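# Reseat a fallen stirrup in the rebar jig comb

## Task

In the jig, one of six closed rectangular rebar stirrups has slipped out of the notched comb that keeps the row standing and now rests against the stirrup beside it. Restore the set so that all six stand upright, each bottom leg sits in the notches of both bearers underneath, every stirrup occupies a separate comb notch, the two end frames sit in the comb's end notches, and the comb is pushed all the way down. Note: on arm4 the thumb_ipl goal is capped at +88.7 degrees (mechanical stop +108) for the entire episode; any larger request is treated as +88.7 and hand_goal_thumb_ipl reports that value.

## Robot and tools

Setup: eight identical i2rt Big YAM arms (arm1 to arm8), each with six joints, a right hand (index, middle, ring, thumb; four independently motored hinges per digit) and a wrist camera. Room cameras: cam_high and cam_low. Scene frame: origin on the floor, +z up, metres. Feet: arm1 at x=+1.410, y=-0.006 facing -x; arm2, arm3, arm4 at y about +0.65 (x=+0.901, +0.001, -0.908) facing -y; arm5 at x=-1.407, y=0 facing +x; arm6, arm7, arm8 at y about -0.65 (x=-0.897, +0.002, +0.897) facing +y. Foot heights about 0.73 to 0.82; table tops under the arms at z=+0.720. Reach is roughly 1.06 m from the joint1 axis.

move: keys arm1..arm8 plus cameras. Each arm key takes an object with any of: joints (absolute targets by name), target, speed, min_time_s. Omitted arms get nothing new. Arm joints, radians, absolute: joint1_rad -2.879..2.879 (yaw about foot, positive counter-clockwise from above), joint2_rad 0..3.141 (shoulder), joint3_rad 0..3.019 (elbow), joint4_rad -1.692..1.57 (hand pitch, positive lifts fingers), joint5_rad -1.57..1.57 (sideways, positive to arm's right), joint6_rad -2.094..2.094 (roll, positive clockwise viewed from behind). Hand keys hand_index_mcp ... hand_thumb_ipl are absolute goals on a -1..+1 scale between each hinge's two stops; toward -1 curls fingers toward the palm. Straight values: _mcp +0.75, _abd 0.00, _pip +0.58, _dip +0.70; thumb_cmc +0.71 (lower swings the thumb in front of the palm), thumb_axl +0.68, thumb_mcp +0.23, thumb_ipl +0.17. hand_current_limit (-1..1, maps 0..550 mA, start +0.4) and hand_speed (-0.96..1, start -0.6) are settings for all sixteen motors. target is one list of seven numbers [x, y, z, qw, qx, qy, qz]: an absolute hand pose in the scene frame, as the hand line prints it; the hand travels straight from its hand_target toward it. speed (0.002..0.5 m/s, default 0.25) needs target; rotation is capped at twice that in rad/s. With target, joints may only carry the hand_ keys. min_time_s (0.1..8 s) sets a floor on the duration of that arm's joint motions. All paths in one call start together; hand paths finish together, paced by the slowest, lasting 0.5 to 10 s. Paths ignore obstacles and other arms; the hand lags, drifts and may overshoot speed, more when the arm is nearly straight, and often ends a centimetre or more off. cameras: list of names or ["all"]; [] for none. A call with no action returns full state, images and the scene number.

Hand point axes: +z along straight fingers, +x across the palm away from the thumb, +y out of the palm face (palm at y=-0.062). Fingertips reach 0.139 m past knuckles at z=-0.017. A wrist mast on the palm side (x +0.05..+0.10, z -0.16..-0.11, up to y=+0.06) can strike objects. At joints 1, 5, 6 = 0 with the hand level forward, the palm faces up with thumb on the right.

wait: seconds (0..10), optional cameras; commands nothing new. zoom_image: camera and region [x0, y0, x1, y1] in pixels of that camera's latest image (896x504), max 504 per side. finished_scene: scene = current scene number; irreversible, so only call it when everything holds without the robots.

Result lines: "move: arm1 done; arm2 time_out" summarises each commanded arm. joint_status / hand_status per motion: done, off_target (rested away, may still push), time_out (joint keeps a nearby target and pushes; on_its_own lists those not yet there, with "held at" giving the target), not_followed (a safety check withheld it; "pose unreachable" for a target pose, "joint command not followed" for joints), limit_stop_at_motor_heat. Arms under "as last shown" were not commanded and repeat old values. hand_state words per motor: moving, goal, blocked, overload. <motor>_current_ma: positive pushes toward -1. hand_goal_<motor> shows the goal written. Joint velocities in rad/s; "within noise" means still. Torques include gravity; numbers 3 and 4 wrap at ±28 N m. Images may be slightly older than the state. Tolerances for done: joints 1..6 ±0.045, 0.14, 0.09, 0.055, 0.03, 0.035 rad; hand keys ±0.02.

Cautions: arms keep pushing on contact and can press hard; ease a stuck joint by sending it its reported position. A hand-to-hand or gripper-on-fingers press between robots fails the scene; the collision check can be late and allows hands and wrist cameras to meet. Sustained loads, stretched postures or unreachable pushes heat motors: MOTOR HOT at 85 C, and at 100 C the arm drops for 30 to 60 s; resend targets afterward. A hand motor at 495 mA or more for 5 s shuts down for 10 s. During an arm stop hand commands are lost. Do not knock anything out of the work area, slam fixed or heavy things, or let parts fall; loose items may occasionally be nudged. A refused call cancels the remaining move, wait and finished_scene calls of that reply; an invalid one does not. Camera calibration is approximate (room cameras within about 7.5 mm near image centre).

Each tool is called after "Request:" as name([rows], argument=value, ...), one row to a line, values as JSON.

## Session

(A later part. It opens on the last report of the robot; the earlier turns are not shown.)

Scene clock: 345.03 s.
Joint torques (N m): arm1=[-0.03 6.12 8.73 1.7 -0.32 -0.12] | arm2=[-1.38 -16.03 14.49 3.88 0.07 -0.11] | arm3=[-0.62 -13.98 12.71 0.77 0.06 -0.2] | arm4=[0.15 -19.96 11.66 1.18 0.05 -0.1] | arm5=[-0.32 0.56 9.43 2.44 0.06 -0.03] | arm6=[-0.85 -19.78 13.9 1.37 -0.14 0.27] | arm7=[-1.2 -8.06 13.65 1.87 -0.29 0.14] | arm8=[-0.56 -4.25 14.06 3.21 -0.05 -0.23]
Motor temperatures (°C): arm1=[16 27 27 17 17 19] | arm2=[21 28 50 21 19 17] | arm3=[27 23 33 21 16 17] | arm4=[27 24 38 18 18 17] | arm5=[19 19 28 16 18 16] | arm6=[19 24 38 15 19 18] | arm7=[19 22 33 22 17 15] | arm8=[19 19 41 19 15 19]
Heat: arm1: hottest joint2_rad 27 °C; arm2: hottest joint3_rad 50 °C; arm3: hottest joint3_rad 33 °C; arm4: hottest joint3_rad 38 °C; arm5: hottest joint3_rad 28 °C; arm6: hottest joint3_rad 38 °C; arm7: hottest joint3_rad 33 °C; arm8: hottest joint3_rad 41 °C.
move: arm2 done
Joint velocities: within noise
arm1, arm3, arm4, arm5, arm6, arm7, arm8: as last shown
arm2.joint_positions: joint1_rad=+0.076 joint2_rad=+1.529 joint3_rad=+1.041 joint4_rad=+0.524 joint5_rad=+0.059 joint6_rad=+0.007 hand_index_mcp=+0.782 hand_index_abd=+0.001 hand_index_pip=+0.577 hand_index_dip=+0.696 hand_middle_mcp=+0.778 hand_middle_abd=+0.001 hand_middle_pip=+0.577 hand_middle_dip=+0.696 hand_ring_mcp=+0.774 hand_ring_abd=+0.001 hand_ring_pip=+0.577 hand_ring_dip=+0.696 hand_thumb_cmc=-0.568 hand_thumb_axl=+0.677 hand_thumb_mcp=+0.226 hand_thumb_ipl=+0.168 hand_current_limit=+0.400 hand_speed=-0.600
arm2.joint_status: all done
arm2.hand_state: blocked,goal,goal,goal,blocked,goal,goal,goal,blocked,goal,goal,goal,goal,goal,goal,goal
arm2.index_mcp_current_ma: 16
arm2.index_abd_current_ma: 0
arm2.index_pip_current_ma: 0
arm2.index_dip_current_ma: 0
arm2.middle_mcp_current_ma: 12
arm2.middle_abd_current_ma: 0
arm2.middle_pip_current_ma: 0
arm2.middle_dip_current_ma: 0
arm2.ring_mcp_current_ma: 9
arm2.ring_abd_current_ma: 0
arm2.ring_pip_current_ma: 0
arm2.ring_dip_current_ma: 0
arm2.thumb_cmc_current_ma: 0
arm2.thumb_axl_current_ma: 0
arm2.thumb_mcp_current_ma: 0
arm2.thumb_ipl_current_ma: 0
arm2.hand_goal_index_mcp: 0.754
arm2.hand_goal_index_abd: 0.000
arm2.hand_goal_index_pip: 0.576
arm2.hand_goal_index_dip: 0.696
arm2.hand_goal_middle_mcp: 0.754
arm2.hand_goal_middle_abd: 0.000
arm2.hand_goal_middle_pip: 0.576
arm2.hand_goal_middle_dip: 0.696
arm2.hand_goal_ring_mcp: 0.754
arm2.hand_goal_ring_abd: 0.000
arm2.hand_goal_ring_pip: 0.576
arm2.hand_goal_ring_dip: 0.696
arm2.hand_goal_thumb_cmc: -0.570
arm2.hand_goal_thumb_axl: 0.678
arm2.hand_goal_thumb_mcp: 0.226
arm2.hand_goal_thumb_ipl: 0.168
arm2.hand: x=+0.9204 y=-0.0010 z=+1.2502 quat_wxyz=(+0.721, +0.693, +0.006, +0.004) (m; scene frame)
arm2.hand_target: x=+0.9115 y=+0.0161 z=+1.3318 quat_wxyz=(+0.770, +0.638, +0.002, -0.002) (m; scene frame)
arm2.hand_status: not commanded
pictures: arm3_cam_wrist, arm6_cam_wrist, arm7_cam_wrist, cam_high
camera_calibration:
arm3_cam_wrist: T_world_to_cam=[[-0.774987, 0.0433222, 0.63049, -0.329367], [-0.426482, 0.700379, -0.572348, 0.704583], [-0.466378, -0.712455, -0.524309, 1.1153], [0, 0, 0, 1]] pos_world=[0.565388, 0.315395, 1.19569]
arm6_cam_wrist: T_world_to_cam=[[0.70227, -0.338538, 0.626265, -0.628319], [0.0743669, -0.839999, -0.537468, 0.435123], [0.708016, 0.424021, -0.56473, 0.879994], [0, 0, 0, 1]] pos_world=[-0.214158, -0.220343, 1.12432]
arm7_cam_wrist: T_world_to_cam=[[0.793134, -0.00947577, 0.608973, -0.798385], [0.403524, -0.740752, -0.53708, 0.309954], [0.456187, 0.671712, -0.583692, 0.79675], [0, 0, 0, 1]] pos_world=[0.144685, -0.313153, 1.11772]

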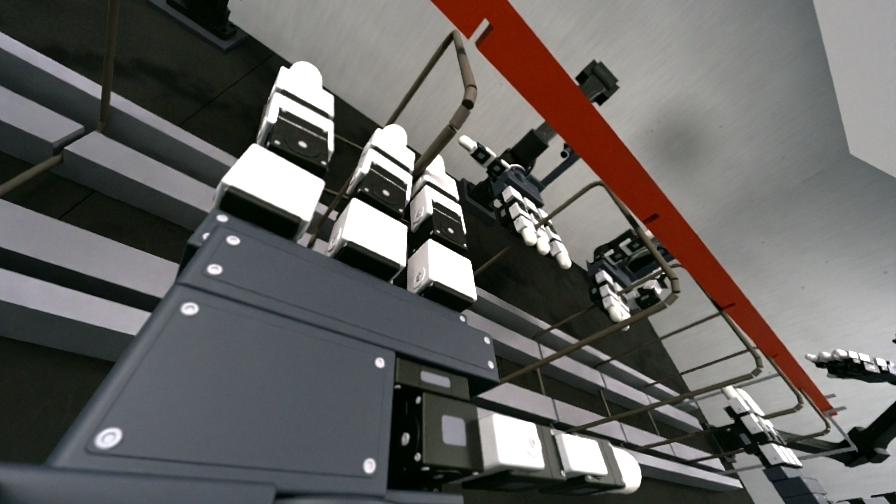

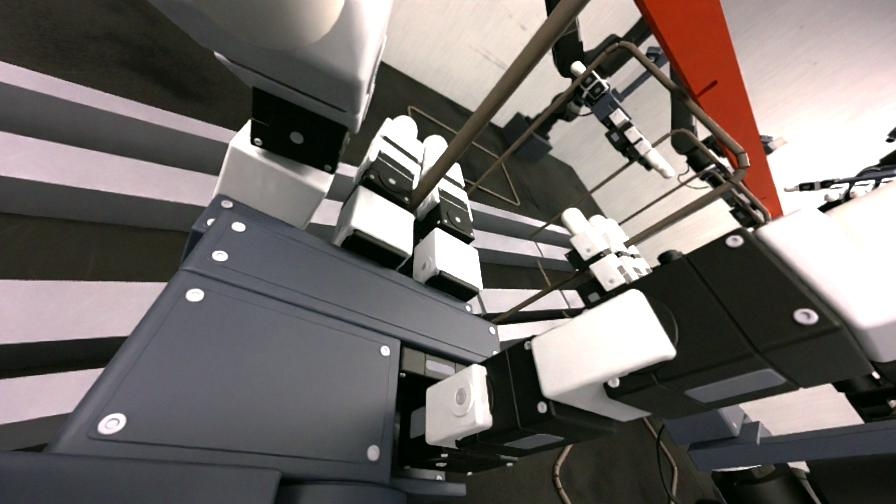

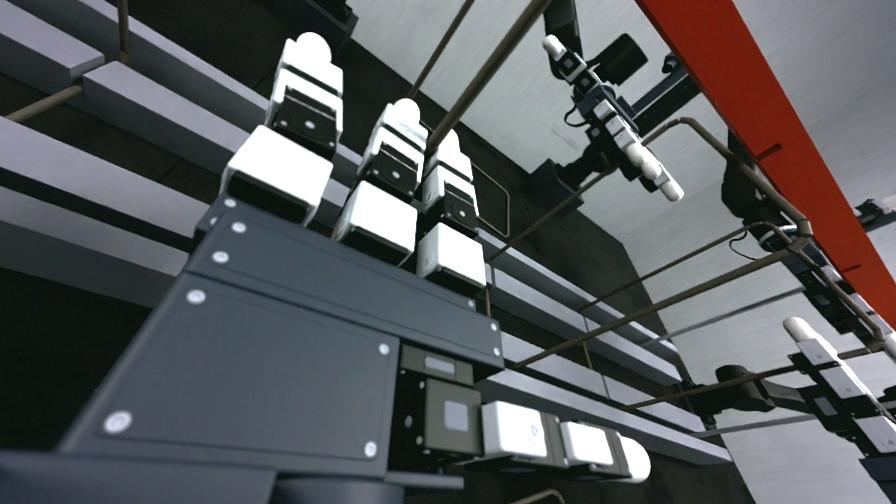

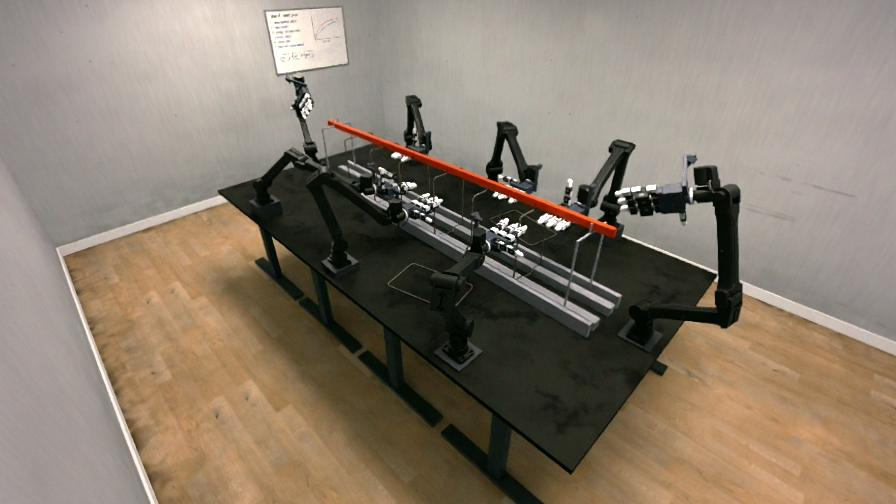

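Request:
move(arm2={"joints": {"joint4_rad": 0.53}, "min_time_s": 1.0}, cameras=["arm3_cam_wrist", "arm4_cam_wrist", "arm6_cam_wrist"])

Request:
zoom_image(camera="arm3_cam_wrist", region=[690, 270, 770, 340])

Request:
zoom_image(camera="arm3_cam_wrist", region=[600, 170, 700, 260])

Request:
zoom_image(camera="arm4_cam_wrist", region=[440, 0, 600, 120])

Scene clock: 348.70 s.
Joint torques (N m): arm1=[0.32 6.48 8.8 1.72 -0.34 -0.16] | arm2=[-1.38 -15.97 14.5 3.66 0.07 -0.11] | arm3=[-0.67 -13.98 12.71 0.76 0.05 -0.2] | arm4=[0.15 -19.49 11.63 1.06 0.02 -0.08] | arm5=[-0.32 0.56 9.43 2.44 0.06 -0.03] | arm6=[-0.91 -19.78 13.9 1.36 -0.13 0.27] | arm7=[-1.08 -7.94 13.68 1.78 -0.28 0.13] | arm8=[-0.56 -4.07 14.02 3.18 -0.05 -0.23]
Motor temperatures (°C): arm1=[16 27 27 17 17 19] | arm2=[21 28 50 21 19 17] | arm3=[27 23 33 21 16 17] | arm4=[27 24 38 18 18 17] | arm5=[19 19 28 16 18 16] | arm6=[19 24 38 15 19 18] | arm7=[19 22 33 22 17 15] | arm8=[19 19 41 19 15 19]
Heat: arm1: hottest joint2_rad 27 °C; arm2: hottest joint3_rad 50 °C; arm3: hottest joint3_rad 33 °C; arm4: hottest joint3_rad 38 °C; arm5: hottest joint3_rad 28 °C; arm6: hottest joint3_rad 38 °C; arm7: hottest joint3_rad 33 °C; arm8: hottest joint3_rad 41 °C.
move: arm2 done
Joint velocities: within noise
arm1, arm3, arm4, arm5, arm6, arm7, arm8: as last shown
arm2.joint_positions: joint1_rad=+0.076 joint2_rad=+1.526 joint3_rad=+1.041 joint4_rad=+0.514 joint5_rad=+0.059 joint6_rad=+0.007 hand_index_mcp=+0.782 hand_index_abd=+0.001 hand_index_pip=+0.577 hand_index_dip=+0.696 hand_middle_mcp=+0.778 hand_middle_abd=+0.001 hand_middle_pip=+0.577 hand_middle_dip=+0.696 hand_ring_mcp=+0.774 hand_ring_abd=+0.001 hand_ring_pip=+0.577 hand_ring_dip=+0.696 hand_thumb_cmc=-0.568 hand_thumb_axl=+0.677 hand_thumb_mcp=+0.226 hand_thumb_ipl=+0.168 hand_current_limit=+0.400 hand_speed=-0.600
arm2.joint_status: all done
arm2.hand_state: blocked,goal,goal,goal,blocked,goal,goal,goal,blocked,goal,goal,goal,goal,goal,goal,goal
arm2.index_mcp_current_ma: 16
arm2.index_abd_current_ma: 0
arm2.index_pip_current_ma: 0
arm2.index_dip_current_ma: 0
arm2.middle_mcp_current_ma: 12
arm2.middle_abd_current_ma: 0
arm2.middle_pip_current_ma: 0
arm2.middle_dip_current_ma: 0
arm2.ring_mcp_current_ma: 9
arm2.ring_abd_current_ma: 0
arm2.ring_pip_current_ma: 0
arm2.ring_dip_current_ma: 0
arm2.thumb_cmc_current_ma: 0
arm2.thumb_axl_current_ma: 0
arm2.thumb_mcp_current_ma: 0
arm2.thumb_ipl_current_ma: 0
arm2.hand_goal_index_mcp: 0.754
arm2.hand_goal_index_abd: 0.000
arm2.hand_goal_index_pip: 0.576
arm2.hand_goal_index_dip: 0.696
arm2.hand_goal_middle_mcp: 0.754
arm2.hand_goal_middle_abd: 0.000
arm2.hand_goal_middle_pip: 0.576
arm2.hand_goal_middle_dip: 0.696
arm2.hand_goal_ring_mcp: 0.754
arm2.hand_goal_ring_abd: 0.000
arm2.hand_goal_ring_pip: 0.576
arm2.hand_goal_ring_dip: 0.696
arm2.hand_goal_thumb_cmc: -0.570
arm2.hand_goal_thumb_axl: 0.678
arm2.hand_goal_thumb_mcp: 0.226
arm2.hand_goal_thumb_ipl: 0.168
arm2.hand: x=+0.9204 y=-0.0010 z=+1.2497 quat_wxyz=(+0.718, +0.696, +0.006, +0.004) (m; scene frame)
arm2.hand_target: x=+0.9115 y=+0.0143 z=+1.3286 quat_wxyz=(+0.765, +0.644, +0.002, -0.003) (m; scene frame)
arm2.hand_status: not commanded
arm6.joint_positions: joint1_rad=-1.094 joint2_rad=+2.432 joint3_rad=+2.116 joint4_rad=+0.300 joint5_rad=-0.657 joint6_rad=-0.023 hand_index_mcp=+0.761 hand_index_abd=-0.095 hand_index_pip=+0.579 hand_index_dip=+0.696 hand_middle_mcp=+0.778 hand_middle_abd=+0.093 hand_middle_pip=+0.576 hand_middle_dip=+0.696 hand_ring_mcp=-0.499 hand_ring_abd=-0.201 hand_ring_pip=-0.199 hand_ring_dip=+0.696 hand_thumb_cmc=-0.572 hand_thumb_axl=+0.677 hand_thumb_mcp=+0.226 hand_thumb_ipl=+0.168 hand_current_limit=+0.400 hand_speed=-0.600
arm6.hand_target: x=-0.0892 y=-0.1434 z=+1.0956 quat_wxyz=(+0.153, +0.153, +0.690, +0.690) (m; scene frame)
pictures: arm3_cam_wrist, arm4_cam_wrist, arm6_cam_wrist
camera_calibration:
arm3_cam_wrist: T_world_to_cam=[[-0.774987, 0.0433222, 0.63049, -0.329367], [-0.426482, 0.700379, -0.572348, 0.704583], [-0.466378, -0.712455, -0.524309, 1.1153], [0, 0, 0, 1]] pos_world=[0.565388, 0.315395, 1.19569]
arm4_cam_wrist: T_world_to_cam=[[-0.782484, 0.0395018, 0.621416, -1.01123], [-0.412406, 0.714836, -0.56474, 0.305845], [-0.466519, -0.698176, -0.543057, 0.695867], [0, 0, 0, 1]] pos_world=[-0.340503, 0.307154, 1.17901]
arm6_cam_wrist: T_world_to_cam=[[0.702404, -0.338302, 0.626243, -0.628214], [0.0746201, -0.839981, -0.53746, 0.435172], [0.707856, 0.424244, -0.564762, 0.880045], [0, 0, 0, 1]] pos_world=[-0.214158, -0.220344, 1.12432]

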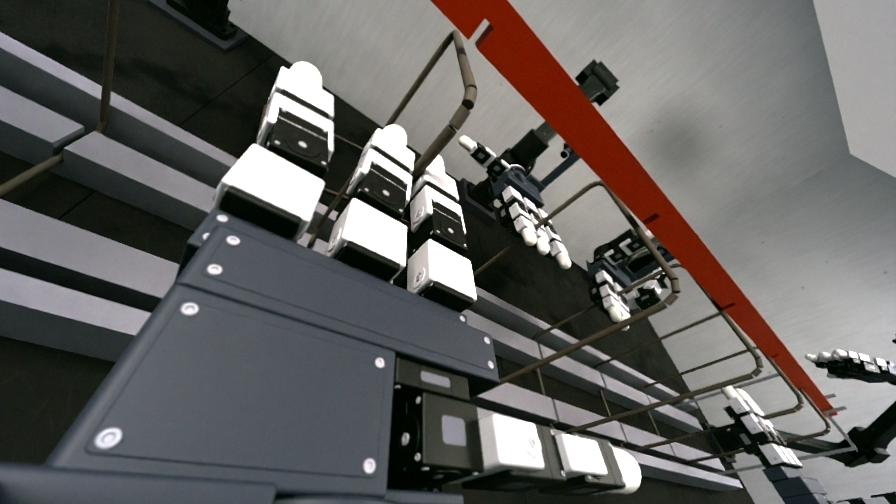

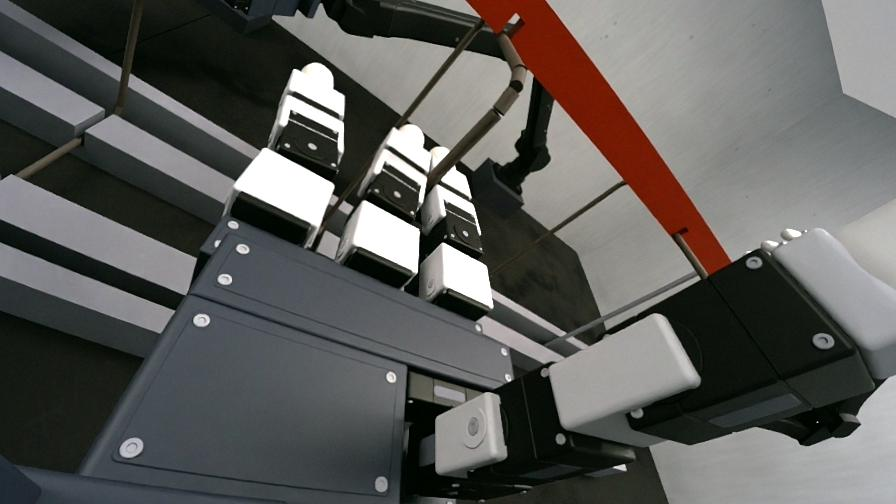

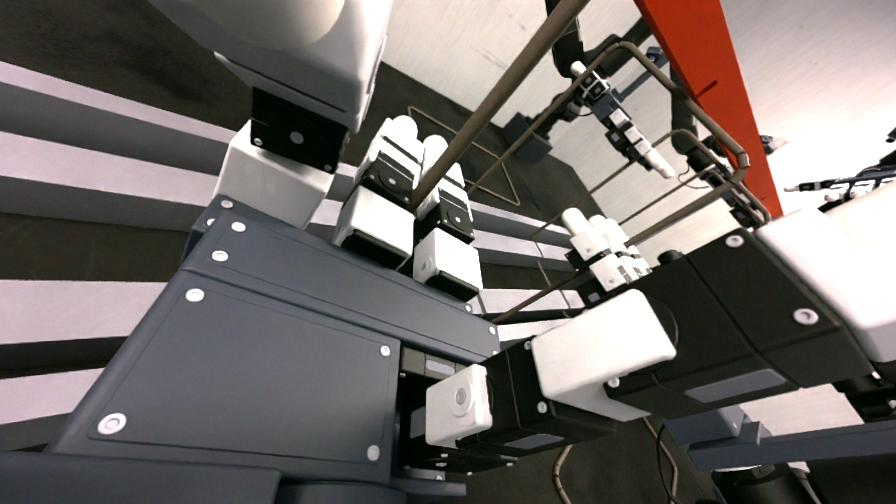

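Scaled by 6.300.

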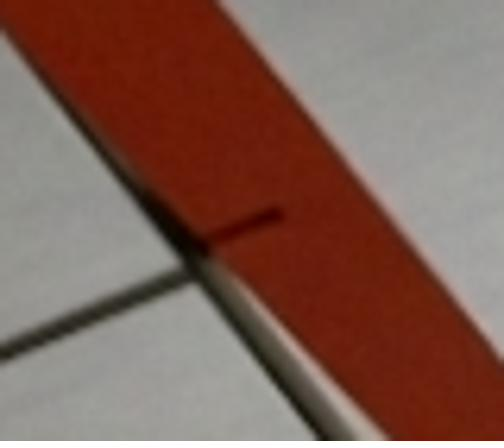

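Scaled by 5.040.

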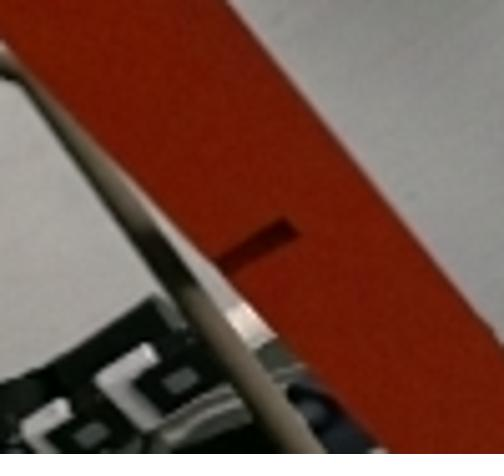

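Scaled by 3.150.

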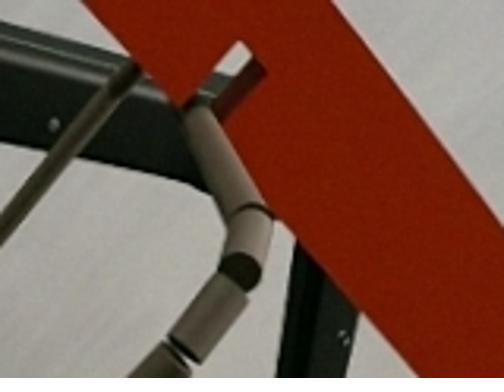

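Request:
move(arm2={"joints": {"joint4_rad": 0.50}, "min_time_s": 1.5}, cameras=["arm3_cam_wrist", "arm4_cam_wrist", "arm2_cam_wrist"])

Request:
zoom_image(camera="arm3_cam_wrist", region=[690, 270, 770, 340])

Request:
zoom_image(camera="arm3_cam_wrist", region=[600, 170, 700, 260])

Request:
zoom_image(camera="arm4_cam_wrist", region=[440, 0, 600, 120])

Scene clock: 351.83 s.
Joint torques (N m): arm1=[-0.03 6.65 8.9 1.7 -0.33 -0.12] | arm2=[-1.38 -15.15 14.53 3.38 0.08 -0.12] | arm3=[-0.62 -13.92 12.71 0.76 0.06 -0.2] | arm4=[1.14 -19.6 11.85 1.25 0.05 -0.14] | arm5=[-0.32 0.56 9.42 2.44 0.06 -0.03] | arm6=[-0.91 -19.78 13.91 1.36 -0.12 0.27] | arm7=[-1.26 -7.94 13.67 1.84 -0.28 0.12] | arm8=[-0.56 -4.07 14.05 3.22 -0.05 -0.23]
Motor temperatures (°C): arm1=[16 27 27 17 17 19] | arm2=[21 28 50 21 19 17] | arm3=[27 23 33 21 16 17] | arm4=[27 24 38 18 18 17] | arm5=[19 19 28 16 18 16] | arm6=[19 24 38 15 19 18] | arm7=[19 22 33 22 17 15] | arm8=[19 19 41 19 15 19]
Heat: arm1: hottest joint2_rad 27 °C; arm2: hottest joint3_rad 50 °C; arm3: hottest joint3_rad 33 °C; arm4: hottest joint3_rad 38 °C; arm5: hottest joint3_rad 28 °C; arm6: hottest joint3_rad 38 °C; arm7: hottest joint3_rad 33 °C; arm8: hottest joint3_rad 41 °C.
move: arm2 done
Joint velocities: within noise
arm1.joint_positions: joint1_rad=-0.255 joint2_rad=+0.577 joint3_rad=+1.767 joint4_rad=-1.583 joint5_rad=-0.468 joint6_rad=+0.886 hand_index_mcp=+0.755 hand_index_abd=+0.001 hand_index_pip=+0.577 hand_index_dip=+0.696 hand_middle_mcp=+0.755 hand_middle_abd=+0.001 hand_middle_pip=+0.577 hand_middle_dip=+0.696 hand_ring_mcp=+0.756 hand_ring_abd=+0.001 hand_ring_pip=+0.577 hand_ring_dip=+0.696 hand_thumb_cmc=+0.715 hand_thumb_axl=+0.677 hand_thumb_mcp=+0.226 hand_thumb_ipl=+0.168 hand_current_limit=+0.400 hand_speed=-0.600
arm1.joint_status: not commanded
arm1.hand_state: goal,goal,goal,goal,goal,goal,goal,goal,goal,goal,goal,goal,goal,goal,goal,goal
arm1.index_mcp_current_ma: 0
arm1.index_abd_current_ma: 0
arm1.index_pip_current_ma: 0
arm1.index_dip_current_ma: 0
arm1.middle_mcp_current_ma: 0
arm1.middle_abd_current_ma: 0
arm1.middle_pip_current_ma: 0
arm1.middle_dip_current_ma: 0
arm1.ring_mcp_current_ma: 0
arm1.ring_abd_current_ma: 0
arm1.ring_pip_current_ma: 0
arm1.ring_dip_current_ma: 0
arm1.thumb_cmc_current_ma: 0
arm1.thumb_axl_current_ma: 0
arm1.thumb_mcp_current_ma: 0
arm1.thumb_ipl_current_ma: 0
arm1.hand_goal_index_mcp: 0.754
arm1.hand_goal_index_abd: 0.000
arm1.hand_goal_index_pip: 0.576
arm1.hand_goal_index_dip: 0.696
arm1.hand_goal_middle_mcp: 0.754
arm1.hand_goal_middle_abd: 0.000
arm1.hand_goal_middle_pip: 0.576
arm1.hand_goal_middle_dip: 0.696
arm1.hand_goal_ring_mcp: 0.754
arm1.hand_goal_ring_abd: 0.000
arm1.hand_goal_ring_pip: 0.576
arm1.hand_goal_ring_dip: 0.696
arm1.hand_goal_thumb_cmc: 0.714
arm1.hand_goal_thumb_axl: 0.678
arm1.hand_goal_thumb_mcp: 0.226
arm1.hand_goal_thumb_ipl: 0.168
arm1.hand: x=+1.2665 y=+0.0303 z=+1.4081 quat_wxyz=(+0.568, +0.297, -0.764, -0.067) (m; scene frame)
arm1.hand_target: x=+1.2701 y=+0.0299 z=+1.4197 quat_wxyz=(+0.573, +0.298, -0.760, -0.075) (m; scene frame)
arm1.hand_status: not commanded
arm2.joint_positions: joint1_rad=+0.076 joint2_rad=+1.518 joint3_rad=+1.041 joint4_rad=+0.490 joint5_rad=+0.059 joint6_rad=+0.007 hand_index_mcp=+0.782 hand_index_abd=+0.001 hand_index_pip=+0.577 hand_index_dip=+0.696 hand_middle_mcp=+0.778 hand_middle_abd=+0.001 hand_middle_pip=+0.577 hand_middle_dip=+0.696 hand_ring_mcp=+0.774 hand_ring_abd=+0.001 hand_ring_pip=+0.577 hand_ring_dip=+0.696 hand_thumb_cmc=-0.568 hand_thumb_axl=+0.677 hand_thumb_mcp=+0.226 hand_thumb_ipl=+0.168 hand_current_limit=+0.400 hand_speed=-0.600
arm2.joint_status: all done
arm2.hand_state: blocked,goal,goal,goal,blocked,goal,goal,goal,blocked,goal,goal,goal,goal,goal,goal,goal
arm2.index_mcp_current_ma: 16
arm2.index_abd_current_ma: 0
arm2.index_pip_current_ma: 0
arm2.index_dip_current_ma: 0
arm2.middle_mcp_current_ma: 12
arm2.middle_abd_current_ma: 0
arm2.middle_pip_current_ma: 0
arm2.middle_dip_current_ma: 0
arm2.ring_mcp_current_ma: 9
arm2.ring_abd_current_ma: 0
arm2.ring_pip_current_ma: 0
arm2.ring_dip_current_ma: 0
arm2.thumb_cmc_current_ma: 0
arm2.thumb_axl_current_ma: 0
arm2.thumb_mcp_current_ma: 0
arm2.thumb_ipl_current_ma: 0
arm2.hand_goal_index_mcp: 0.754
arm2.hand_goal_index_abd: 0.000
arm2.hand_goal_index_pip: 0.576
arm2.hand_goal_index_dip: 0.696
arm2.hand_goal_middle_mcp: 0.754
arm2.hand_goal_middle_abd: 0.000
arm2.hand_goal_middle_pip: 0.576
arm2.hand_goal_middle_dip: 0.696
arm2.hand_goal_ring_mcp: 0.754
arm2.hand_goal_ring_abd: 0.000
arm2.hand_goal_ring_pip: 0.576
arm2.hand_goal_ring_dip: 0.696
arm2.hand_goal_thumb_cmc: -0.570
arm2.hand_goal_thumb_axl: 0.678
arm2.hand_goal_thumb_mcp: 0.226
arm2.hand_goal_thumb_ipl: 0.168
arm2.hand: x=+0.9204 y=-0.0007 z=+1.2492 quat_wxyz=(+0.713, +0.701, +0.007, +0.004) (m; scene frame)
arm2.hand_target: x=+0.9117 y=+0.0105 z=+1.3216 quat_wxyz=(+0.755, +0.655, +0.003, -0.003) (m; scene frame)
arm2.hand_status: not commanded
arm3.joint_positions: joint1_rad=+1.087 joint2_rad=+1.867 joint3_rad=+1.362 joint4_rad=+0.482 joint5_rad=+1.040 joint6_rad=+0.018 hand_index_mcp=+0.763 hand_index_abd=-0.056 hand_index_pip=+0.577 hand_index_dip=+0.696 hand_middle_mcp=+0.763 hand_middle_abd=+0.052 hand_middle_pip=+0.577 hand_middle_dip=+0.696 hand_ring_mcp=+0.762 hand_ring_abd=-0.197 hand_ring_pip=+0.577 hand_ring_dip=+0.696 hand_thumb_cmc=+0.722 hand_thumb_axl=+0.677 hand_thumb_mcp=+0.226 hand_thumb_ipl=+0.168 hand_current_limit=+0.400 hand_speed=-0.600
arm3.joint_status: not commanded
arm3.hand_state: goal,blocked,goal,goal,goal,blocked,goal,goal,goal,goal,goal,goal,goal,goal,goal,goal
arm3.index_mcp_current_ma: 22
arm3.index_abd_current_ma: 117
arm3.index_pip_current_ma: 1
arm3.index_dip_current_ma: 0
arm3.middle_mcp_current_ma: 21
arm3.middle_abd_current_ma: -131
arm3.middle_pip_current_ma: 1
arm3.middle_dip_current_ma: 0
arm3.ring_mcp_current_ma: 18
arm3.ring_abd_current_ma: 5
arm3.ring_pip_current_ma: 1
arm3.ring_dip_current_ma: 0
arm3.thumb_cmc_current_ma: 17
arm3.thumb_axl_current_ma: -1
arm3.thumb_mcp_current_ma: 0
arm3.thumb_ipl_current_ma: 0
arm3.hand_goal_index_mcp: 0.754
arm3.hand_goal_index_abd: -0.100
arm3.hand_goal_index_pip: 0.576
arm3.hand_goal_index_dip: 0.696
arm3.hand_goal_middle_mcp: 0.754
arm3.hand_goal_middle_abd: 0.100
arm3.hand_goal_middle_pip: 0.576
arm3.hand_goal_middle_dip: 0.696
arm3.hand_goal_ring_mcp: 0.754
arm3.hand_goal_ring_abd: -0.200
arm3.hand_goal_ring_pip: 0.576
arm3.hand_goal_ring_dip: 0.696
arm3.hand_goal_thumb_cmc: 0.714
arm3.hand_goal_thumb_axl: 0.678
arm3.hand_goal_thumb_mcp: 0.226
arm3.hand_goal_thumb_ipl: 0.168
arm3.hand: x=+0.5038 y=+0.1880 z=+1.1698 quat_wxyz=(+0.708, +0.707, +0.002, +0.009) (m; scene frame)
arm3.hand_target: x=+0.5097 y=+0.1747 z=+1.1676 quat_wxyz=(+0.707, +0.707, +0.000, +0.000) (m; scene frame)
arm3.hand_status: not commanded
arm4, arm6: as last shown
arm5.joint_positions: joint1_rad=-0.432 joint2_rad=+0.645 joint3_rad=+1.439 joint4_rad=-1.339 joint5_rad=-0.024 joint6_rad=+1.060 hand_index_mcp=+0.755 hand_index_abd=+0.000 hand_index_pip=+0.577 hand_index_dip=+0.696 hand_middle_mcp=+0.755 hand_middle_abd=+0.000 hand_middle_pip=+0.577 hand_middle_dip=+0.696 hand_ring_mcp=+0.755 hand_ring_abd=+0.000 hand_ring_pip=+0.577 hand_ring_dip=+0.696 hand_thumb_cmc=+0.715 hand_thumb_axl=+0.677 hand_thumb_mcp=+0.226 hand_thumb_ipl=+0.168 hand_current_limit=+0.400 hand_speed=-0.600
arm5.joint_status: not commanded
arm5.hand_state: goal,goal,goal,goal,goal,goal,goal,goal,goal,goal,goal,goal,goal,goal,goal,goal
arm5.index_mcp_current_ma: 2
arm5.index_abd_current_ma: 0
arm5.index_pip_current_ma: 1
arm5.index_dip_current_ma: 0
arm5.middle_mcp_current_ma: 2
arm5.middle_abd_current_ma: 0
arm5.middle_pip_current_ma: 1
arm5.middle_dip_current_ma: 0
arm5.ring_mcp_current_ma: 2
arm5.ring_abd_current_ma: 0
arm5.ring_pip_current_ma: 1
arm5.ring_dip_current_ma: 0
arm5.thumb_cmc_current_ma: 2
arm5.thumb_axl_current_ma: -1
arm5.thumb_mcp_current_ma: 0
arm5.thumb_ipl_current_ma: -1
arm5.hand_goal_index_mcp: 0.754
arm5.hand_goal_index_abd: 0.000
arm5.hand_goal_index_pip: 0.576
arm5.hand_goal_index_dip: 0.696
arm5.hand_goal_middle_mcp: 0.754
arm5.hand_goal_middle_abd: 0.000
arm5.hand_goal_middle_pip: 0.576
arm5.hand_goal_middle_dip: 0.696
arm5.hand_goal_ring_mcp: 0.754
arm5.hand_goal_ring_abd: 0.000
arm5.hand_goal_ring_pip: 0.576
arm5.hand_goal_ring_dip: 0.696
arm5.hand_goal_thumb_cmc: 0.714
arm5.hand_goal_thumb_axl: 0.678
arm5.hand_goal_thumb_mcp: 0.226
arm5.hand_goal_thumb_ipl: 0.168
arm5.hand: x=-1.2037 y=-0.1706 z=+1.3222 quat_wxyz=(+0.202, +0.869, +0.061, +0.447) (m; scene frame)
arm5.hand_target: x=-1.2070 y=-0.1693 z=+1.3377 quat_wxyz=(+0.209, +0.860, +0.061, +0.461) (m; scene frame)
arm5.hand_status: not commanded
arm6.hand_target: x=-0.0891 y=-0.1434 z=+1.0956 quat_wxyz=(+0.153, +0.154, +0.690, +0.690) (m; scene frame)
arm7.joint_positions: joint1_rad=-0.510 joint2_rad=+1.340 joint3_rad=+0.546 joint4_rad=+0.817 joint5_rad=-0.550 joint6_rad=+0.001 hand_index_mcp=+0.756 hand_index_abd=-0.059 hand_index_pip=+0.574 hand_index_dip=+0.696 hand_middle_mcp=+0.757 hand_middle_abd=+0.042 hand_middle_pip=+0.575 hand_middle_dip=+0.696 hand_ring_mcp=+0.761 hand_ring_abd=-0.200 hand_ring_pip=+0.577 hand_ring_dip=+0.696 hand_thumb_cmc=+0.720 hand_thumb_axl=+0.677 hand_thumb_mcp=+0.226 hand_thumb_ipl=+0.168 hand_current_limit=+0.400 hand_speed=-0.600
arm7.joint_status: not commanded
arm7.hand_state: goal,blocked,goal,goal,goal,blocked,goal,goal,goal,goal,goal,goal,goal,goal,goal,goal
arm7.index_mcp_current_ma: 9
arm7.index_abd_current_ma: 158
arm7.index_pip_current_ma: -8
arm7.index_dip_current_ma: 0
arm7.middle_mcp_current_ma: 13
arm7.middle_abd_current_ma: -225
arm7.middle_pip_current_ma: -4
arm7.middle_dip_current_ma: -1
arm7.ring_mcp_current_ma: 28
arm7.ring_abd_current_ma: -1
arm7.ring_pip_current_ma: 3
arm7.ring_dip_current_ma: 0
arm7.thumb_cmc_current_ma: 25
arm7.thumb_axl_current_ma: -3
arm7.thumb_mcp_current_ma: -1
arm7.thumb_ipl_current_ma: -1
arm7.hand_goal_index_mcp: 0.754
arm7.hand_goal_index_abd: -0.100
arm7.hand_goal_index_pip: 0.576
arm7.hand_goal_index_dip: 0.696
arm7.hand_goal_middle_mcp: 0.754
arm7.hand_goal_middle_abd: 0.100
arm7.hand_goal_middle_pip: 0.576
arm7.hand_goal_middle_dip: 0.696
arm7.hand_goal_ring_mcp: 0.754
arm7.hand_goal_ring_abd: -0.200
arm7.hand_goal_ring_pip: 0.576
arm7.hand_goal_ring_dip: 0.696
arm7.hand_goal_thumb_cmc: 0.714
arm7.hand_goal_thumb_axl: 0.678
arm7.hand_goal_thumb_mcp: 0.226
arm7.hand_goal_thumb_ipl: 0.168
arm7.hand: x=+0.2044 y=-0.1947 z=+1.0942 quat_wxyz=(+0.000, -0.003, +0.695, +0.719) (m; scene frame)
arm7.hand_target: x=+0.2161 y=-0.1852 z=+1.1088 quat_wxyz=(+0.000, +0.000, +0.688, +0.725) (m; scene frame)
arm7.hand_status: not commanded
arm8.joint_positions: joint1_rad=+0.433 joint2_rad=+0.957 joint3_rad=+0.597 joint4_rad=+0.357 joint5_rad=+0.441 joint6_rad=-0.013 hand_index_mcp=+0.763 hand_index_abd=-0.027 hand_index_pip=+0.577 hand_index_dip=+0.696 hand_middle_mcp=+0.762 hand_middle_abd=+0.059 hand_middle_pip=+0.577 hand_middle_dip=+0.696 hand_ring_mcp=+0.761 hand_ring_abd=-0.197 hand_ring_pip=+0.577 hand_ring_dip=+0.696 hand_thumb_cmc=+0.721 hand_thumb_axl=+0.677 hand_thumb_mcp=+0.225 hand_thumb_ipl=+0.168 hand_current_limit=+0.400 hand_speed=-0.600
arm8.joint_status: not commanded
arm8.hand_state: goal,blocked,goal,goal,goal,blocked,goal,goal,goal,goal,goal,goal,goal,goal,goal,goal
arm8.index_mcp_current_ma: 45
arm8.index_abd_current_ma: 203
arm8.index_pip_current_ma: 4
arm8.index_dip_current_ma: 0
arm8.middle_mcp_current_ma: 43
arm8.middle_abd_current_ma: -178
arm8.middle_pip_current_ma: 4
arm8.middle_dip_current_ma: 0
arm8.ring_mcp_current_ma: 38
arm8.ring_abd_current_ma: 14
arm8.ring_pip_current_ma: 4
arm8.ring_dip_current_ma: 0
arm8.thumb_cmc_current_ma: 33
arm8.thumb_axl_current_ma: -4
arm8.thumb_mcp_current_ma: -4
arm8.thumb_ipl_current_ma: -2
arm8.hand_goal_index_mcp: 0.754
arm8.hand_goal_index_abd: -0.074
arm8.hand_goal_index_pip: 0.576
arm8.hand_goal_index_dip: 0.696
arm8.hand_goal_middle_mcp: 0.754
arm8.hand_goal_middle_abd: 0.100
arm8.hand_goal_middle_pip: 0.576
arm8.hand_goal_middle_dip: 0.696
arm8.hand_goal_ring_mcp: 0.754
arm8.hand_goal_ring_abd: -0.200
arm8.hand_goal_ring_pip: 0.576
arm8.hand_goal_ring_dip: 0.696
arm8.hand_goal_thumb_cmc: 0.714
arm8.hand_goal_thumb_axl: 0.678
arm8.hand_goal_thumb_mcp: 0.226
arm8.hand_goal_thumb_ipl: 0.168
arm8.hand: x=+0.7881 y=-0.2079 z=+1.1632 quat_wxyz=(+0.004, -0.010, +0.706, +0.708) (m; scene frame)
arm8.hand_target: x=+0.7895 y=-0.2023 z=+1.1960 quat_wxyz=(+0.000, +0.000, +0.685, +0.728) (m; scene frame)
arm8.hand_status: not commanded
pictures: arm2_cam_wrist, arm3_cam_wrist, arm4_cam_wrist
camera_calibration:
arm2_cam_wrist: T_world_to_cam=[[-0.749435, -0.0148138, 0.661912, -0.103459], [-0.48608, 0.691103, -0.534886, 1.07383], [-0.449526, -0.722604, -0.525138, 1.1987], [0, 0, 0, 1]] pos_world=[0.983279, 0.12253, 1.27234]
arm3_cam_wrist: T_world_to_cam=[[-0.774987, 0.0433222, 0.63049, -0.329367], [-0.426482, 0.700379, -0.572348, 0.704583], [-0.466378, -0.712455, -0.524309, 1.1153], [0, 0, 0, 1]] pos_world=[0.565388, 0.315395, 1.19569]
arm4_cam_wrist: T_world_to_cam=[[-0.782484, 0.0395018, 0.621416, -1.01123], [-0.412406, 0.714836, -0.56474, 0.305845], [-0.466519, -0.698176, -0.543057, 0.695867], [0, 0, 0, 1]] pos_world=[-0.340503, 0.307154, 1.17901]

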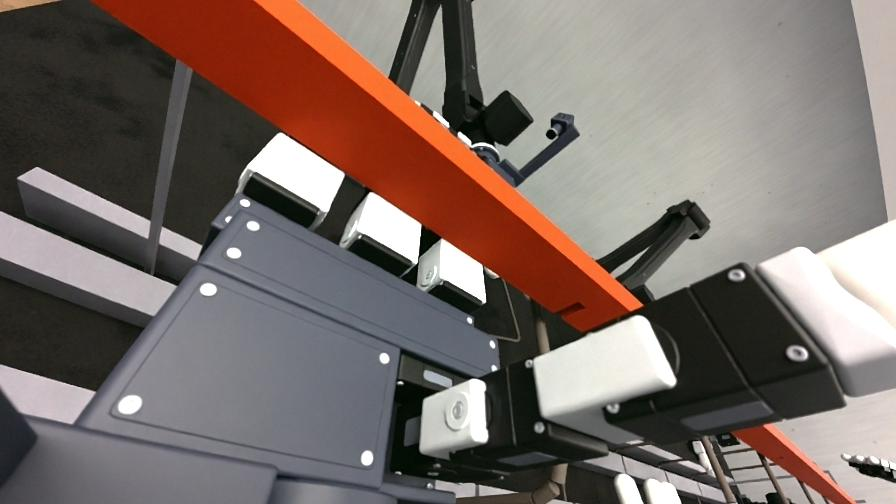

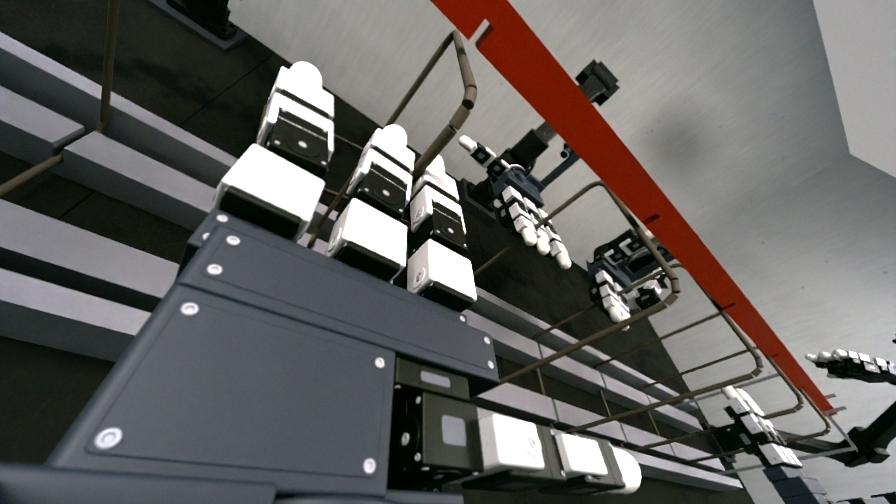

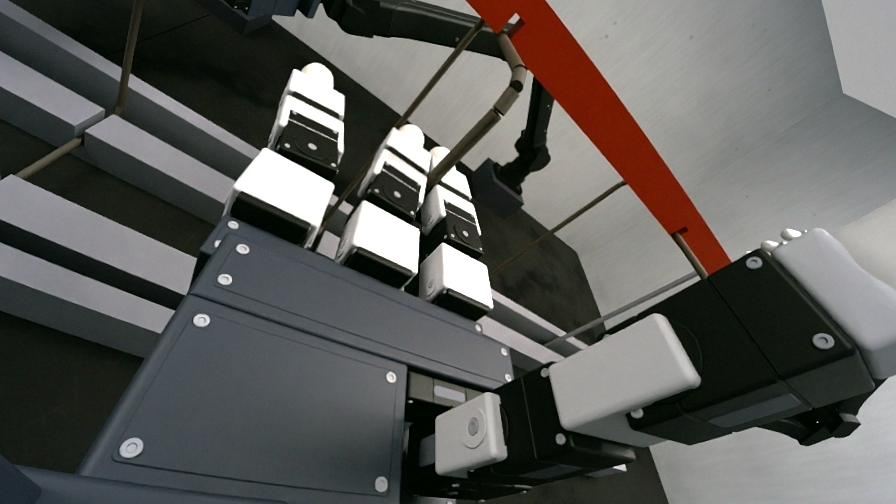

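Scaled by 6.300.

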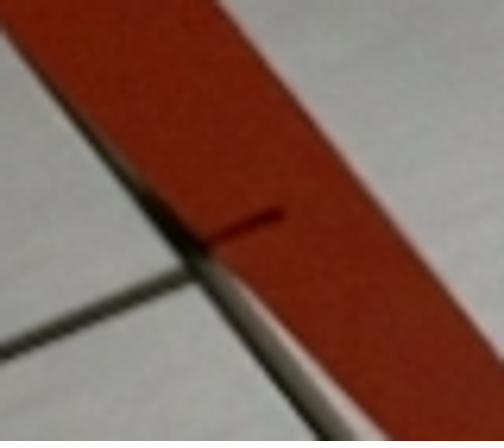

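Scaled by 5.040.

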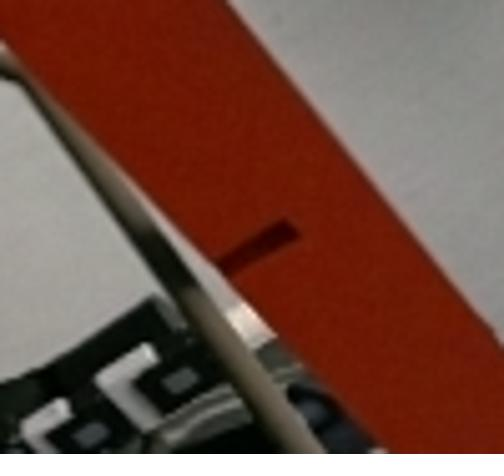

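Scaled by 3.150.

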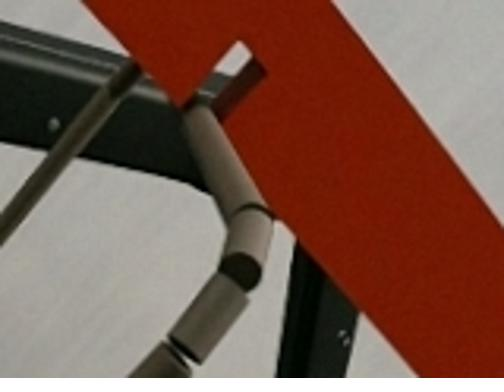

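Request:
move(cameras=["arm8_cam_wrist", "arm1_cam_wrist", "arm2_cam_wrist"], arm1={"joints": {"hand_index_abd": 0.0}})

Request:
zoom_image(camera="arm8_cam_wrist", region=[500, 60, 800, 330])

Request:
zoom_image(camera="arm1_cam_wrist", region=[420, 0, 660, 220])

Scene clock: 354.27 s.
Joint torques (N m): arm1=[0.79 6.01 8.75 1.74 -0.37 -0.17] | arm2=[-1.38 -15.27 14.52 3.43 0.07 -0.11] | arm3=[-0.62 -14.04 12.71 0.77 0.06 -0.21] | arm4=[0.21 -20.31 11.95 1.16 0.02 -0.06] | arm5=[-0.26 0.56 9.43 2.43 0.07 -0.03] | arm6=[-0.85 -19.78 13.9 1.37 -0.12 0.27] | arm7=[-1.08 -7.94 13.67 1.84 -0.28 0.12] | arm8=[-0.56 -4.13 14.06 3.19 -0.05 -0.23]
Motor temperatures (°C): arm1=[16 27 27 17 17 19] | arm2=[21 28 50 21 19 17] | arm3=[27 23 33 21 16 17] | arm4=[27 24 38 18 17 17] | arm5=[19 19 28 16 18 16] | arm6=[19 24 38 15 19 18] | arm7=[19 22 33 22 17 15] | arm8=[19 19 41 19 15 19]
Heat: arm1: hottest joint2_rad 27 °C; arm2: hottest joint3_rad 50 °C; arm3: hottest joint3_rad 33 °C; arm4: hottest joint3_rad 38 °C; arm5: hottest joint3_rad 28 °C; arm6: hottest joint3_rad 38 °C; arm7: hottest joint3_rad 33 °C; arm8: hottest joint3_rad 41 °C.
move: arm1 done
Joint velocities: within noise
arm1.joint_positions: joint1_rad=-0.255 joint2_rad=+0.577 joint3_rad=+1.767 joint4_rad=-1.583 joint5_rad=-0.468 joint6_rad=+0.886 hand_index_mcp=+0.755 hand_index_abd=+0.001 hand_index_pip=+0.577 hand_index_dip=+0.696 hand_middle_mcp=+0.755 hand_middle_abd=+0.001 hand_middle_pip=+0.577 hand_middle_dip=+0.696 hand_ring_mcp=+0.756 hand_ring_abd=+0.001 hand_ring_pip=+0.577 hand_ring_dip=+0.696 hand_thumb_cmc=+0.715 hand_thumb_axl=+0.677 hand_thumb_mcp=+0.226 hand_thumb_ipl=+0.168 hand_current_limit=+0.400 hand_speed=-0.600
arm1.joint_status: all done
arm1.hand_state: goal,goal,goal,goal,goal,goal,goal,goal,goal,goal,goal,goal,goal,goal,goal,goal
arm1.index_mcp_current_ma: 0
arm1.index_abd_current_ma: 0
arm1.index_pip_current_ma: 0
arm1.index_dip_current_ma: 0
arm1.middle_mcp_current_ma: 0
arm1.middle_abd_current_ma: 0
arm1.middle_pip_current_ma: 0
arm1.middle_dip_current_ma: 0
arm1.ring_mcp_current_ma: 0
arm1.ring_abd_current_ma: 0
arm1.ring_pip_current_ma: 0
arm1.ring_dip_current_ma: 0
arm1.thumb_cmc_current_ma: 0
arm1.thumb_axl_current_ma: 0
arm1.thumb_mcp_current_ma: 0
arm1.thumb_ipl_current_ma: 0
arm1.hand_goal_index_mcp: 0.754
arm1.hand_goal_index_abd: 0.000
arm1.hand_goal_index_pip: 0.576
arm1.hand_goal_index_dip: 0.696
arm1.hand_goal_middle_mcp: 0.754
arm1.hand_goal_middle_abd: 0.000
arm1.hand_goal_middle_pip: 0.576
arm1.hand_goal_middle_dip: 0.696
arm1.hand_goal_ring_mcp: 0.754
arm1.hand_goal_ring_abd: 0.000
arm1.hand_goal_ring_pip: 0.576
arm1.hand_goal_ring_dip: 0.696
arm1.hand_goal_thumb_cmc: 0.714
arm1.hand_goal_thumb_axl: 0.678
arm1.hand_goal_thumb_mcp: 0.226
arm1.hand_goal_thumb_ipl: 0.168
arm1.hand: x=+1.2665 y=+0.0303 z=+1.4081 quat_wxyz=(+0.568, +0.297, -0.764, -0.067) (m; scene frame)
arm1.hand_target: x=+1.2701 y=+0.0299 z=+1.4197 quat_wxyz=(+0.573, +0.298, -0.760, -0.075) (m; scene frame)
arm1.hand_status: not commanded
arm2, arm3, arm5, arm7, arm8: as last shown
arm4.joint_positions: joint1_rad=+1.097 joint2_rad=+1.907 joint3_rad=+1.319 joint4_rad=+0.585 joint5_rad=+1.087 joint6_rad=-0.010 hand_index_mcp=+0.761 hand_index_abd=-0.097 hand_index_pip=+0.578 hand_index_dip=+0.697 hand_middle_mcp=+0.758 hand_middle_abd=+0.086 hand_middle_pip=+0.576 hand_middle_dip=+0.697 hand_ring_mcp=+0.761 hand_ring_abd=-0.197 hand_ring_pip=+0.577 hand_ring_dip=+0.696 hand_thumb_cmc=-0.567 hand_thumb_axl=+0.677 hand_thumb_mcp=+0.226 hand_thumb_ipl=+0.168 hand_current_limit=+0.400 hand_speed=-0.600
arm4.joint_status: not commanded
arm4.hand_state: goal,goal,goal,goal,goal,goal,goal,goal,goal,goal,goal,goal,goal,goal,goal,goal
arm4.index_mcp_current_ma: 29
arm4.index_abd_current_ma: 9
arm4.index_pip_current_ma: 8
arm4.index_dip_current_ma: 3
arm4.middle_mcp_current_ma: 16
arm4.middle_abd_current_ma: -49
arm4.middle_pip_current_ma: 1
arm4.middle_dip_current_ma: 2
arm4.ring_mcp_current_ma: 29
arm4.ring_abd_current_ma: 9
arm4.ring_pip_current_ma: 2
arm4.ring_dip_current_ma: 0
arm4.thumb_cmc_current_ma: 9
arm4.thumb_axl_current_ma: -3
arm4.thumb_mcp_current_ma: -1
arm4.thumb_ipl_current_ma: -1
arm4.hand_goal_index_mcp: 0.754
arm4.hand_goal_index_abd: -0.100
arm4.hand_goal_index_pip: 0.576
arm4.hand_goal_index_dip: 0.696
arm4.hand_goal_middle_mcp: 0.754
arm4.hand_goal_middle_abd: 0.100
arm4.hand_goal_middle_pip: 0.576
arm4.hand_goal_middle_dip: 0.696
arm4.hand_goal_ring_mcp: 0.754
arm4.hand_goal_ring_abd: -0.200
arm4.hand_goal_ring_pip: 0.576
arm4.hand_goal_ring_dip: 0.696
arm4.hand_goal_thumb_cmc: -0.570
arm4.hand_goal_thumb_axl: 0.678
arm4.hand_goal_thumb_mcp: 0.226
arm4.hand_goal_thumb_ipl: 0.168
arm4.hand: x=-0.4045 y=+0.1882 z=+1.1524 quat_wxyz=(+0.704, +0.710, -0.003, -0.006) (m; scene frame)
arm4.hand_target: x=-0.3870 y=+0.1909 z=+1.1608 quat_wxyz=(+0.707, +0.707, +0.000, +0.000) (m; scene frame)
arm4.hand_status: not commanded
arm6.joint_positions: joint1_rad=-1.094 joint2_rad=+2.432 joint3_rad=+2.116 joint4_rad=+0.300 joint5_rad=-0.657 joint6_rad=-0.023 hand_index_mcp=+0.761 hand_index_abd=-0.095 hand_index_pip=+0.579 hand_index_dip=+0.696 hand_middle_mcp=+0.778 hand_middle_abd=+0.093 hand_middle_pip=+0.576 hand_middle_dip=+0.696 hand_ring_mcp=-0.499 hand_ring_abd=-0.201 hand_ring_pip=-0.199 hand_ring_dip=+0.696 hand_thumb_cmc=-0.572 hand_thumb_axl=+0.677 hand_thumb_mcp=+0.226 hand_thumb_ipl=+0.168 hand_current_limit=+0.400 hand_speed=-0.600
arm6.joint_status: not commanded
arm6.hand_state: goal,blocked,goal,goal,blocked,blocked,goal,goal,goal,goal,goal,goal,goal,goal,goal,goal
arm6.index_mcp_current_ma: 1
arm6.index_abd_current_ma: 10
arm6.index_pip_current_ma: 0
arm6.index_dip_current_ma: 0
arm6.middle_mcp_current_ma: 13
arm6.middle_abd_current_ma: -11
arm6.middle_pip_current_ma: 0
arm6.middle_dip_current_ma: 0
arm6.ring_mcp_current_ma: 0
arm6.ring_abd_current_ma: 0
arm6.ring_pip_current_ma: 0
arm6.ring_dip_current_ma: 0
arm6.thumb_cmc_current_ma: 0
arm6.thumb_axl_current_ma: 0
arm6.thumb_mcp_current_ma: 0
arm6.thumb_ipl_current_ma: 0
arm6.hand_goal_index_mcp: 0.754
arm6.hand_goal_index_abd: -0.120
arm6.hand_goal_index_pip: 0.576
arm6.hand_goal_index_dip: 0.696
arm6.hand_goal_middle_mcp: 0.754
arm6.hand_goal_middle_abd: 0.120
arm6.hand_goal_middle_pip: 0.576
arm6.hand_goal_middle_dip: 0.696
arm6.hand_goal_ring_mcp: -0.500
arm6.hand_goal_ring_abd: -0.200
arm6.hand_goal_ring_pip: -0.200
arm6.hand_goal_ring_dip: 0.696
arm6.hand_goal_thumb_cmc: -0.570
arm6.hand_goal_thumb_axl: 0.678
arm6.hand_goal_thumb_mcp: 0.226
arm6.hand_goal_thumb_ipl: 0.168
arm6.hand: x=-0.1054 y=-0.1351 z=+1.0969 quat_wxyz=(+0.148, +0.149, +0.695, +0.688) (m; scene frame)
arm6.hand_target: x=-0.0891 y=-0.1434 z=+1.0956 quat_wxyz=(+0.153, +0.154, +0.690, +0.690) (m; scene frame)
arm6.hand_status: not commanded
pictures: arm1_cam_wrist, arm2_cam_wrist, arm8_cam_wrist
camera_calibration:
arm1_cam_wrist: T_world_to_cam=[[-0.109755, 0.921923, -0.3715, 0.667466], [0.951173, -0.0110612, -0.308461, -0.821081], [-0.288487, -0.387215, -0.875694, 1.73065], [0, 0, 0, 1]] pos_world=[1.35352, 0.0456996, 1.51021]
arm2_cam_wrist: T_world_to_cam=[[-0.749435, -0.0148138, 0.661912, -0.103459], [-0.48608, 0.691103, -0.534886, 1.07383], [-0.449526, -0.722604, -0.525138, 1.1987], [0, 0, 0, 1]] pos_world=[0.983279, 0.12253, 1.27234]
arm8_cam_wrist: T_world_to_cam=[[0.77467, 0.0740924, 0.62801, -1.28394], [0.491148, -0.696048, -0.523727, 0.0366012], [0.398321, 0.714162, -0.575598, 0.629552], [0, 0, 0, 1]] pos_world=[0.725891, -0.328995, 1.18787]

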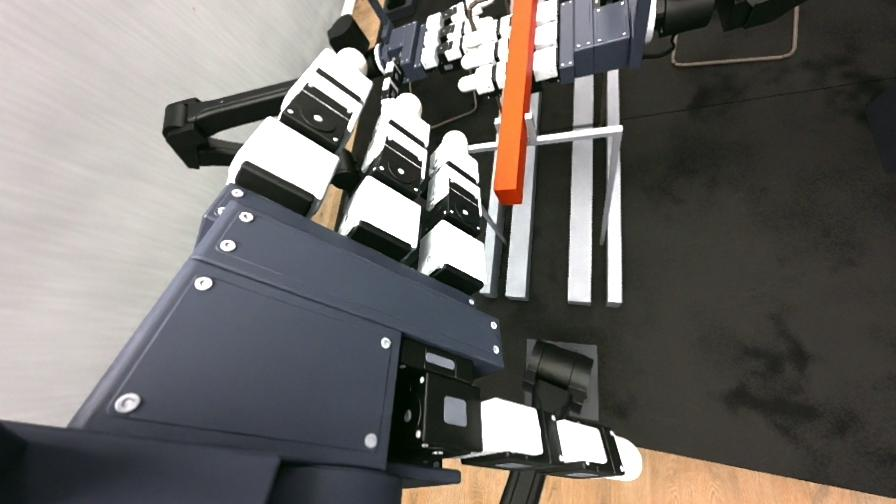

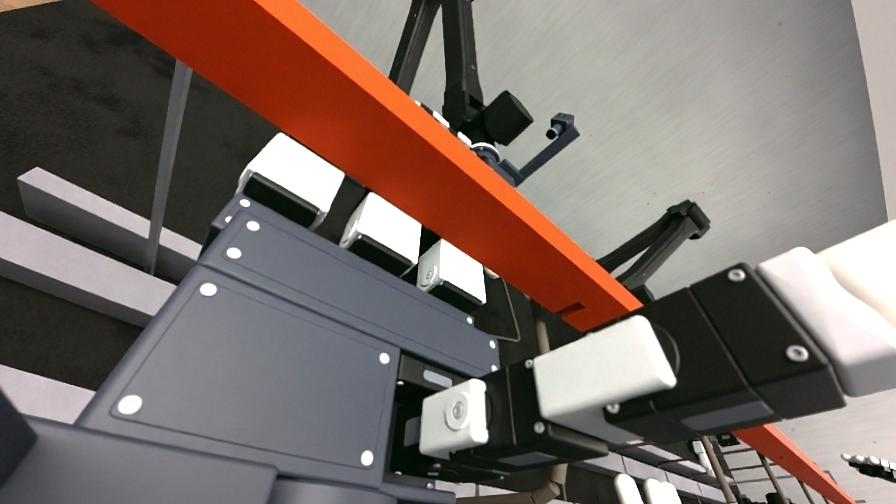

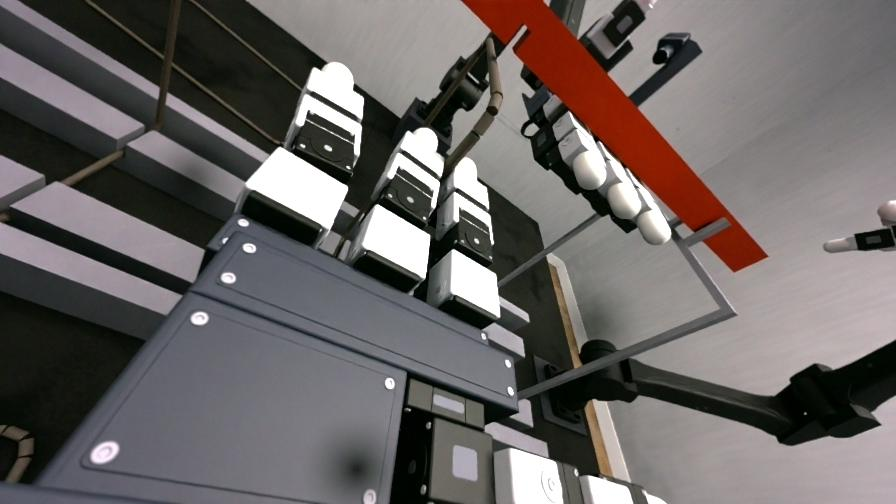

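Scaled by 1.680.

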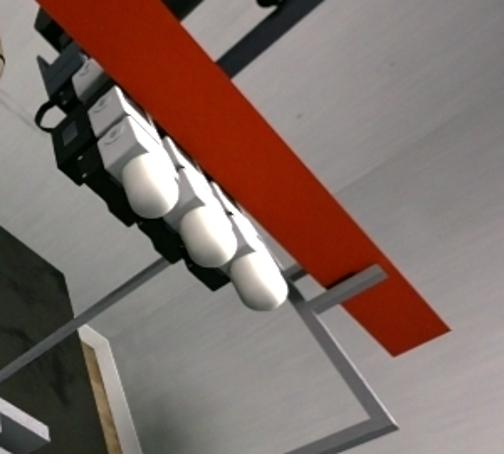

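Scaled by 2.100.

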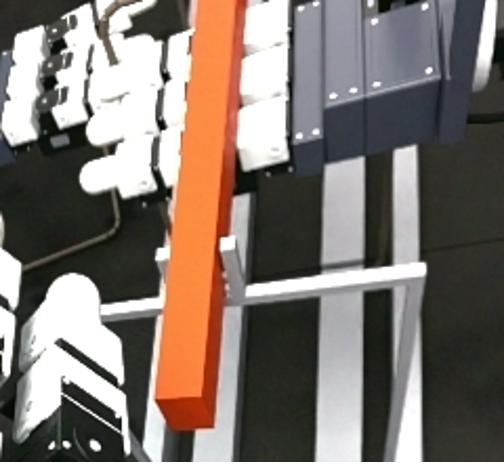

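Request:
move(arm2={"joints": {"joint2_rad": 1.50}, "min_time_s": 1.5})

Scene clock: 357.50 s.
Joint torques (N m): arm1=[0.5 5.77 8.76 1.77 -0.32 -0.17] | arm2=[-1.44 -13.57 14.52 3.41 0.08 -0.12] | arm3=[-0.62 -13.98 12.71 0.76 0.06 -0.2] | arm4=[0.21 -20.6 11.78 0.95 0.08 -0.08] | arm5=[-0.38 0.56 9.43 2.44 0.06 -0.03] | arm6=[-0.85 -19.78 13.91 1.36 -0.12 0.28] | arm7=[-1.03 -8 13.61 1.78 -0.27 0.11] | arm8=[-0.62 -4.07 14.06 3.14 -0.04 -0.23]
Motor temperatures (°C): arm1=[16 27 27 17 17 19] | arm2=[21 28 49 21 19 17] | arm3=[27 23 33 21 16 17] | arm4=[27 24 38 18 17 17] | arm5=[19 19 28 16 18 16] | arm6=[19 24 38 15 19 18] | arm7=[19 22 33 22 17 15] | arm8=[19 19 42 19 15 19]
Heat: arm1: hottest joint2_rad 27 °C; arm2: hottest joint3_rad 49 °C; arm3: hottest joint3_rad 33 °C; arm4: hottest joint3_rad 38 °C; arm5: hottest joint3_rad 28 °C; arm6: hottest joint3_rad 38 °C; arm7: hottest joint3_rad 33 °C; arm8: hottest joint3_rad 42 °C.
move: arm2 done
Joint velocities: within noise
arm1, arm3, arm4, arm5, arm6, arm7, arm8: as last shown
arm2.joint_positions: joint1_rad=+0.076 joint2_rad=+1.518 joint3_rad=+1.041 joint4_rad=+0.490 joint5_rad=+0.059 joint6_rad=+0.007 hand_index_mcp=+0.782 hand_index_abd=+0.001 hand_index_pip=+0.577 hand_index_dip=+0.696 hand_middle_mcp=+0.778 hand_middle_abd=+0.001 hand_middle_pip=+0.577 hand_middle_dip=+0.696 hand_ring_mcp=+0.774 hand_ring_abd=+0.001 hand_ring_pip=+0.577 hand_ring_dip=+0.696 hand_thumb_cmc=-0.568 hand_thumb_axl=+0.677 hand_thumb_mcp=+0.226 hand_thumb_ipl=+0.168 hand_current_limit=+0.400 hand_speed=-0.600
arm2.joint_status: all done
arm2.hand_state: blocked,goal,goal,goal,blocked,goal,goal,goal,blocked,goal,goal,goal,goal,goal,goal,goal
arm2.index_mcp_current_ma: 16
arm2.index_abd_current_ma: 0
arm2.index_pip_current_ma: 0
arm2.index_dip_current_ma: 0
arm2.middle_mcp_current_ma: 12
arm2.middle_abd_current_ma: 0
arm2.middle_pip_current_ma: 0
arm2.middle_dip_current_ma: 0
arm2.ring_mcp_current_ma: 9
arm2.ring_abd_current_ma: 0
arm2.ring_pip_current_ma: 0
arm2.ring_dip_current_ma: 0
arm2.thumb_cmc_current_ma: 0
arm2.thumb_axl_current_ma: 0
arm2.thumb_mcp_current_ma: 0
arm2.thumb_ipl_current_ma: 0
arm2.hand_goal_index_mcp: 0.754
arm2.hand_goal_index_abd: 0.000
arm2.hand_goal_index_pip: 0.576
arm2.hand_goal_index_dip: 0.696
arm2.hand_goal_middle_mcp: 0.754
arm2.hand_goal_middle_abd: 0.000
arm2.hand_goal_middle_pip: 0.576
arm2.hand_goal_middle_dip: 0.696
arm2.hand_goal_ring_mcp: 0.754
arm2.hand_goal_ring_abd: 0.000
arm2.hand_goal_ring_pip: 0.576
arm2.hand_goal_ring_dip: 0.696
arm2.hand_goal_thumb_cmc: -0.570
arm2.hand_goal_thumb_axl: 0.678
arm2.hand_goal_thumb_mcp: 0.226
arm2.hand_goal_thumb_ipl: 0.168
arm2.hand: x=+0.9204 y=-0.0007 z=+1.2492 quat_wxyz=(+0.713, +0.701, +0.007, +0.004) (m; scene frame)
arm2.hand_target: x=+0.9120 y=+0.0016 z=+1.3061 quat_wxyz=(+0.747, +0.664, +0.003, -0.004) (m; scene frame)
arm2.hand_status: not commanded
pictures: none


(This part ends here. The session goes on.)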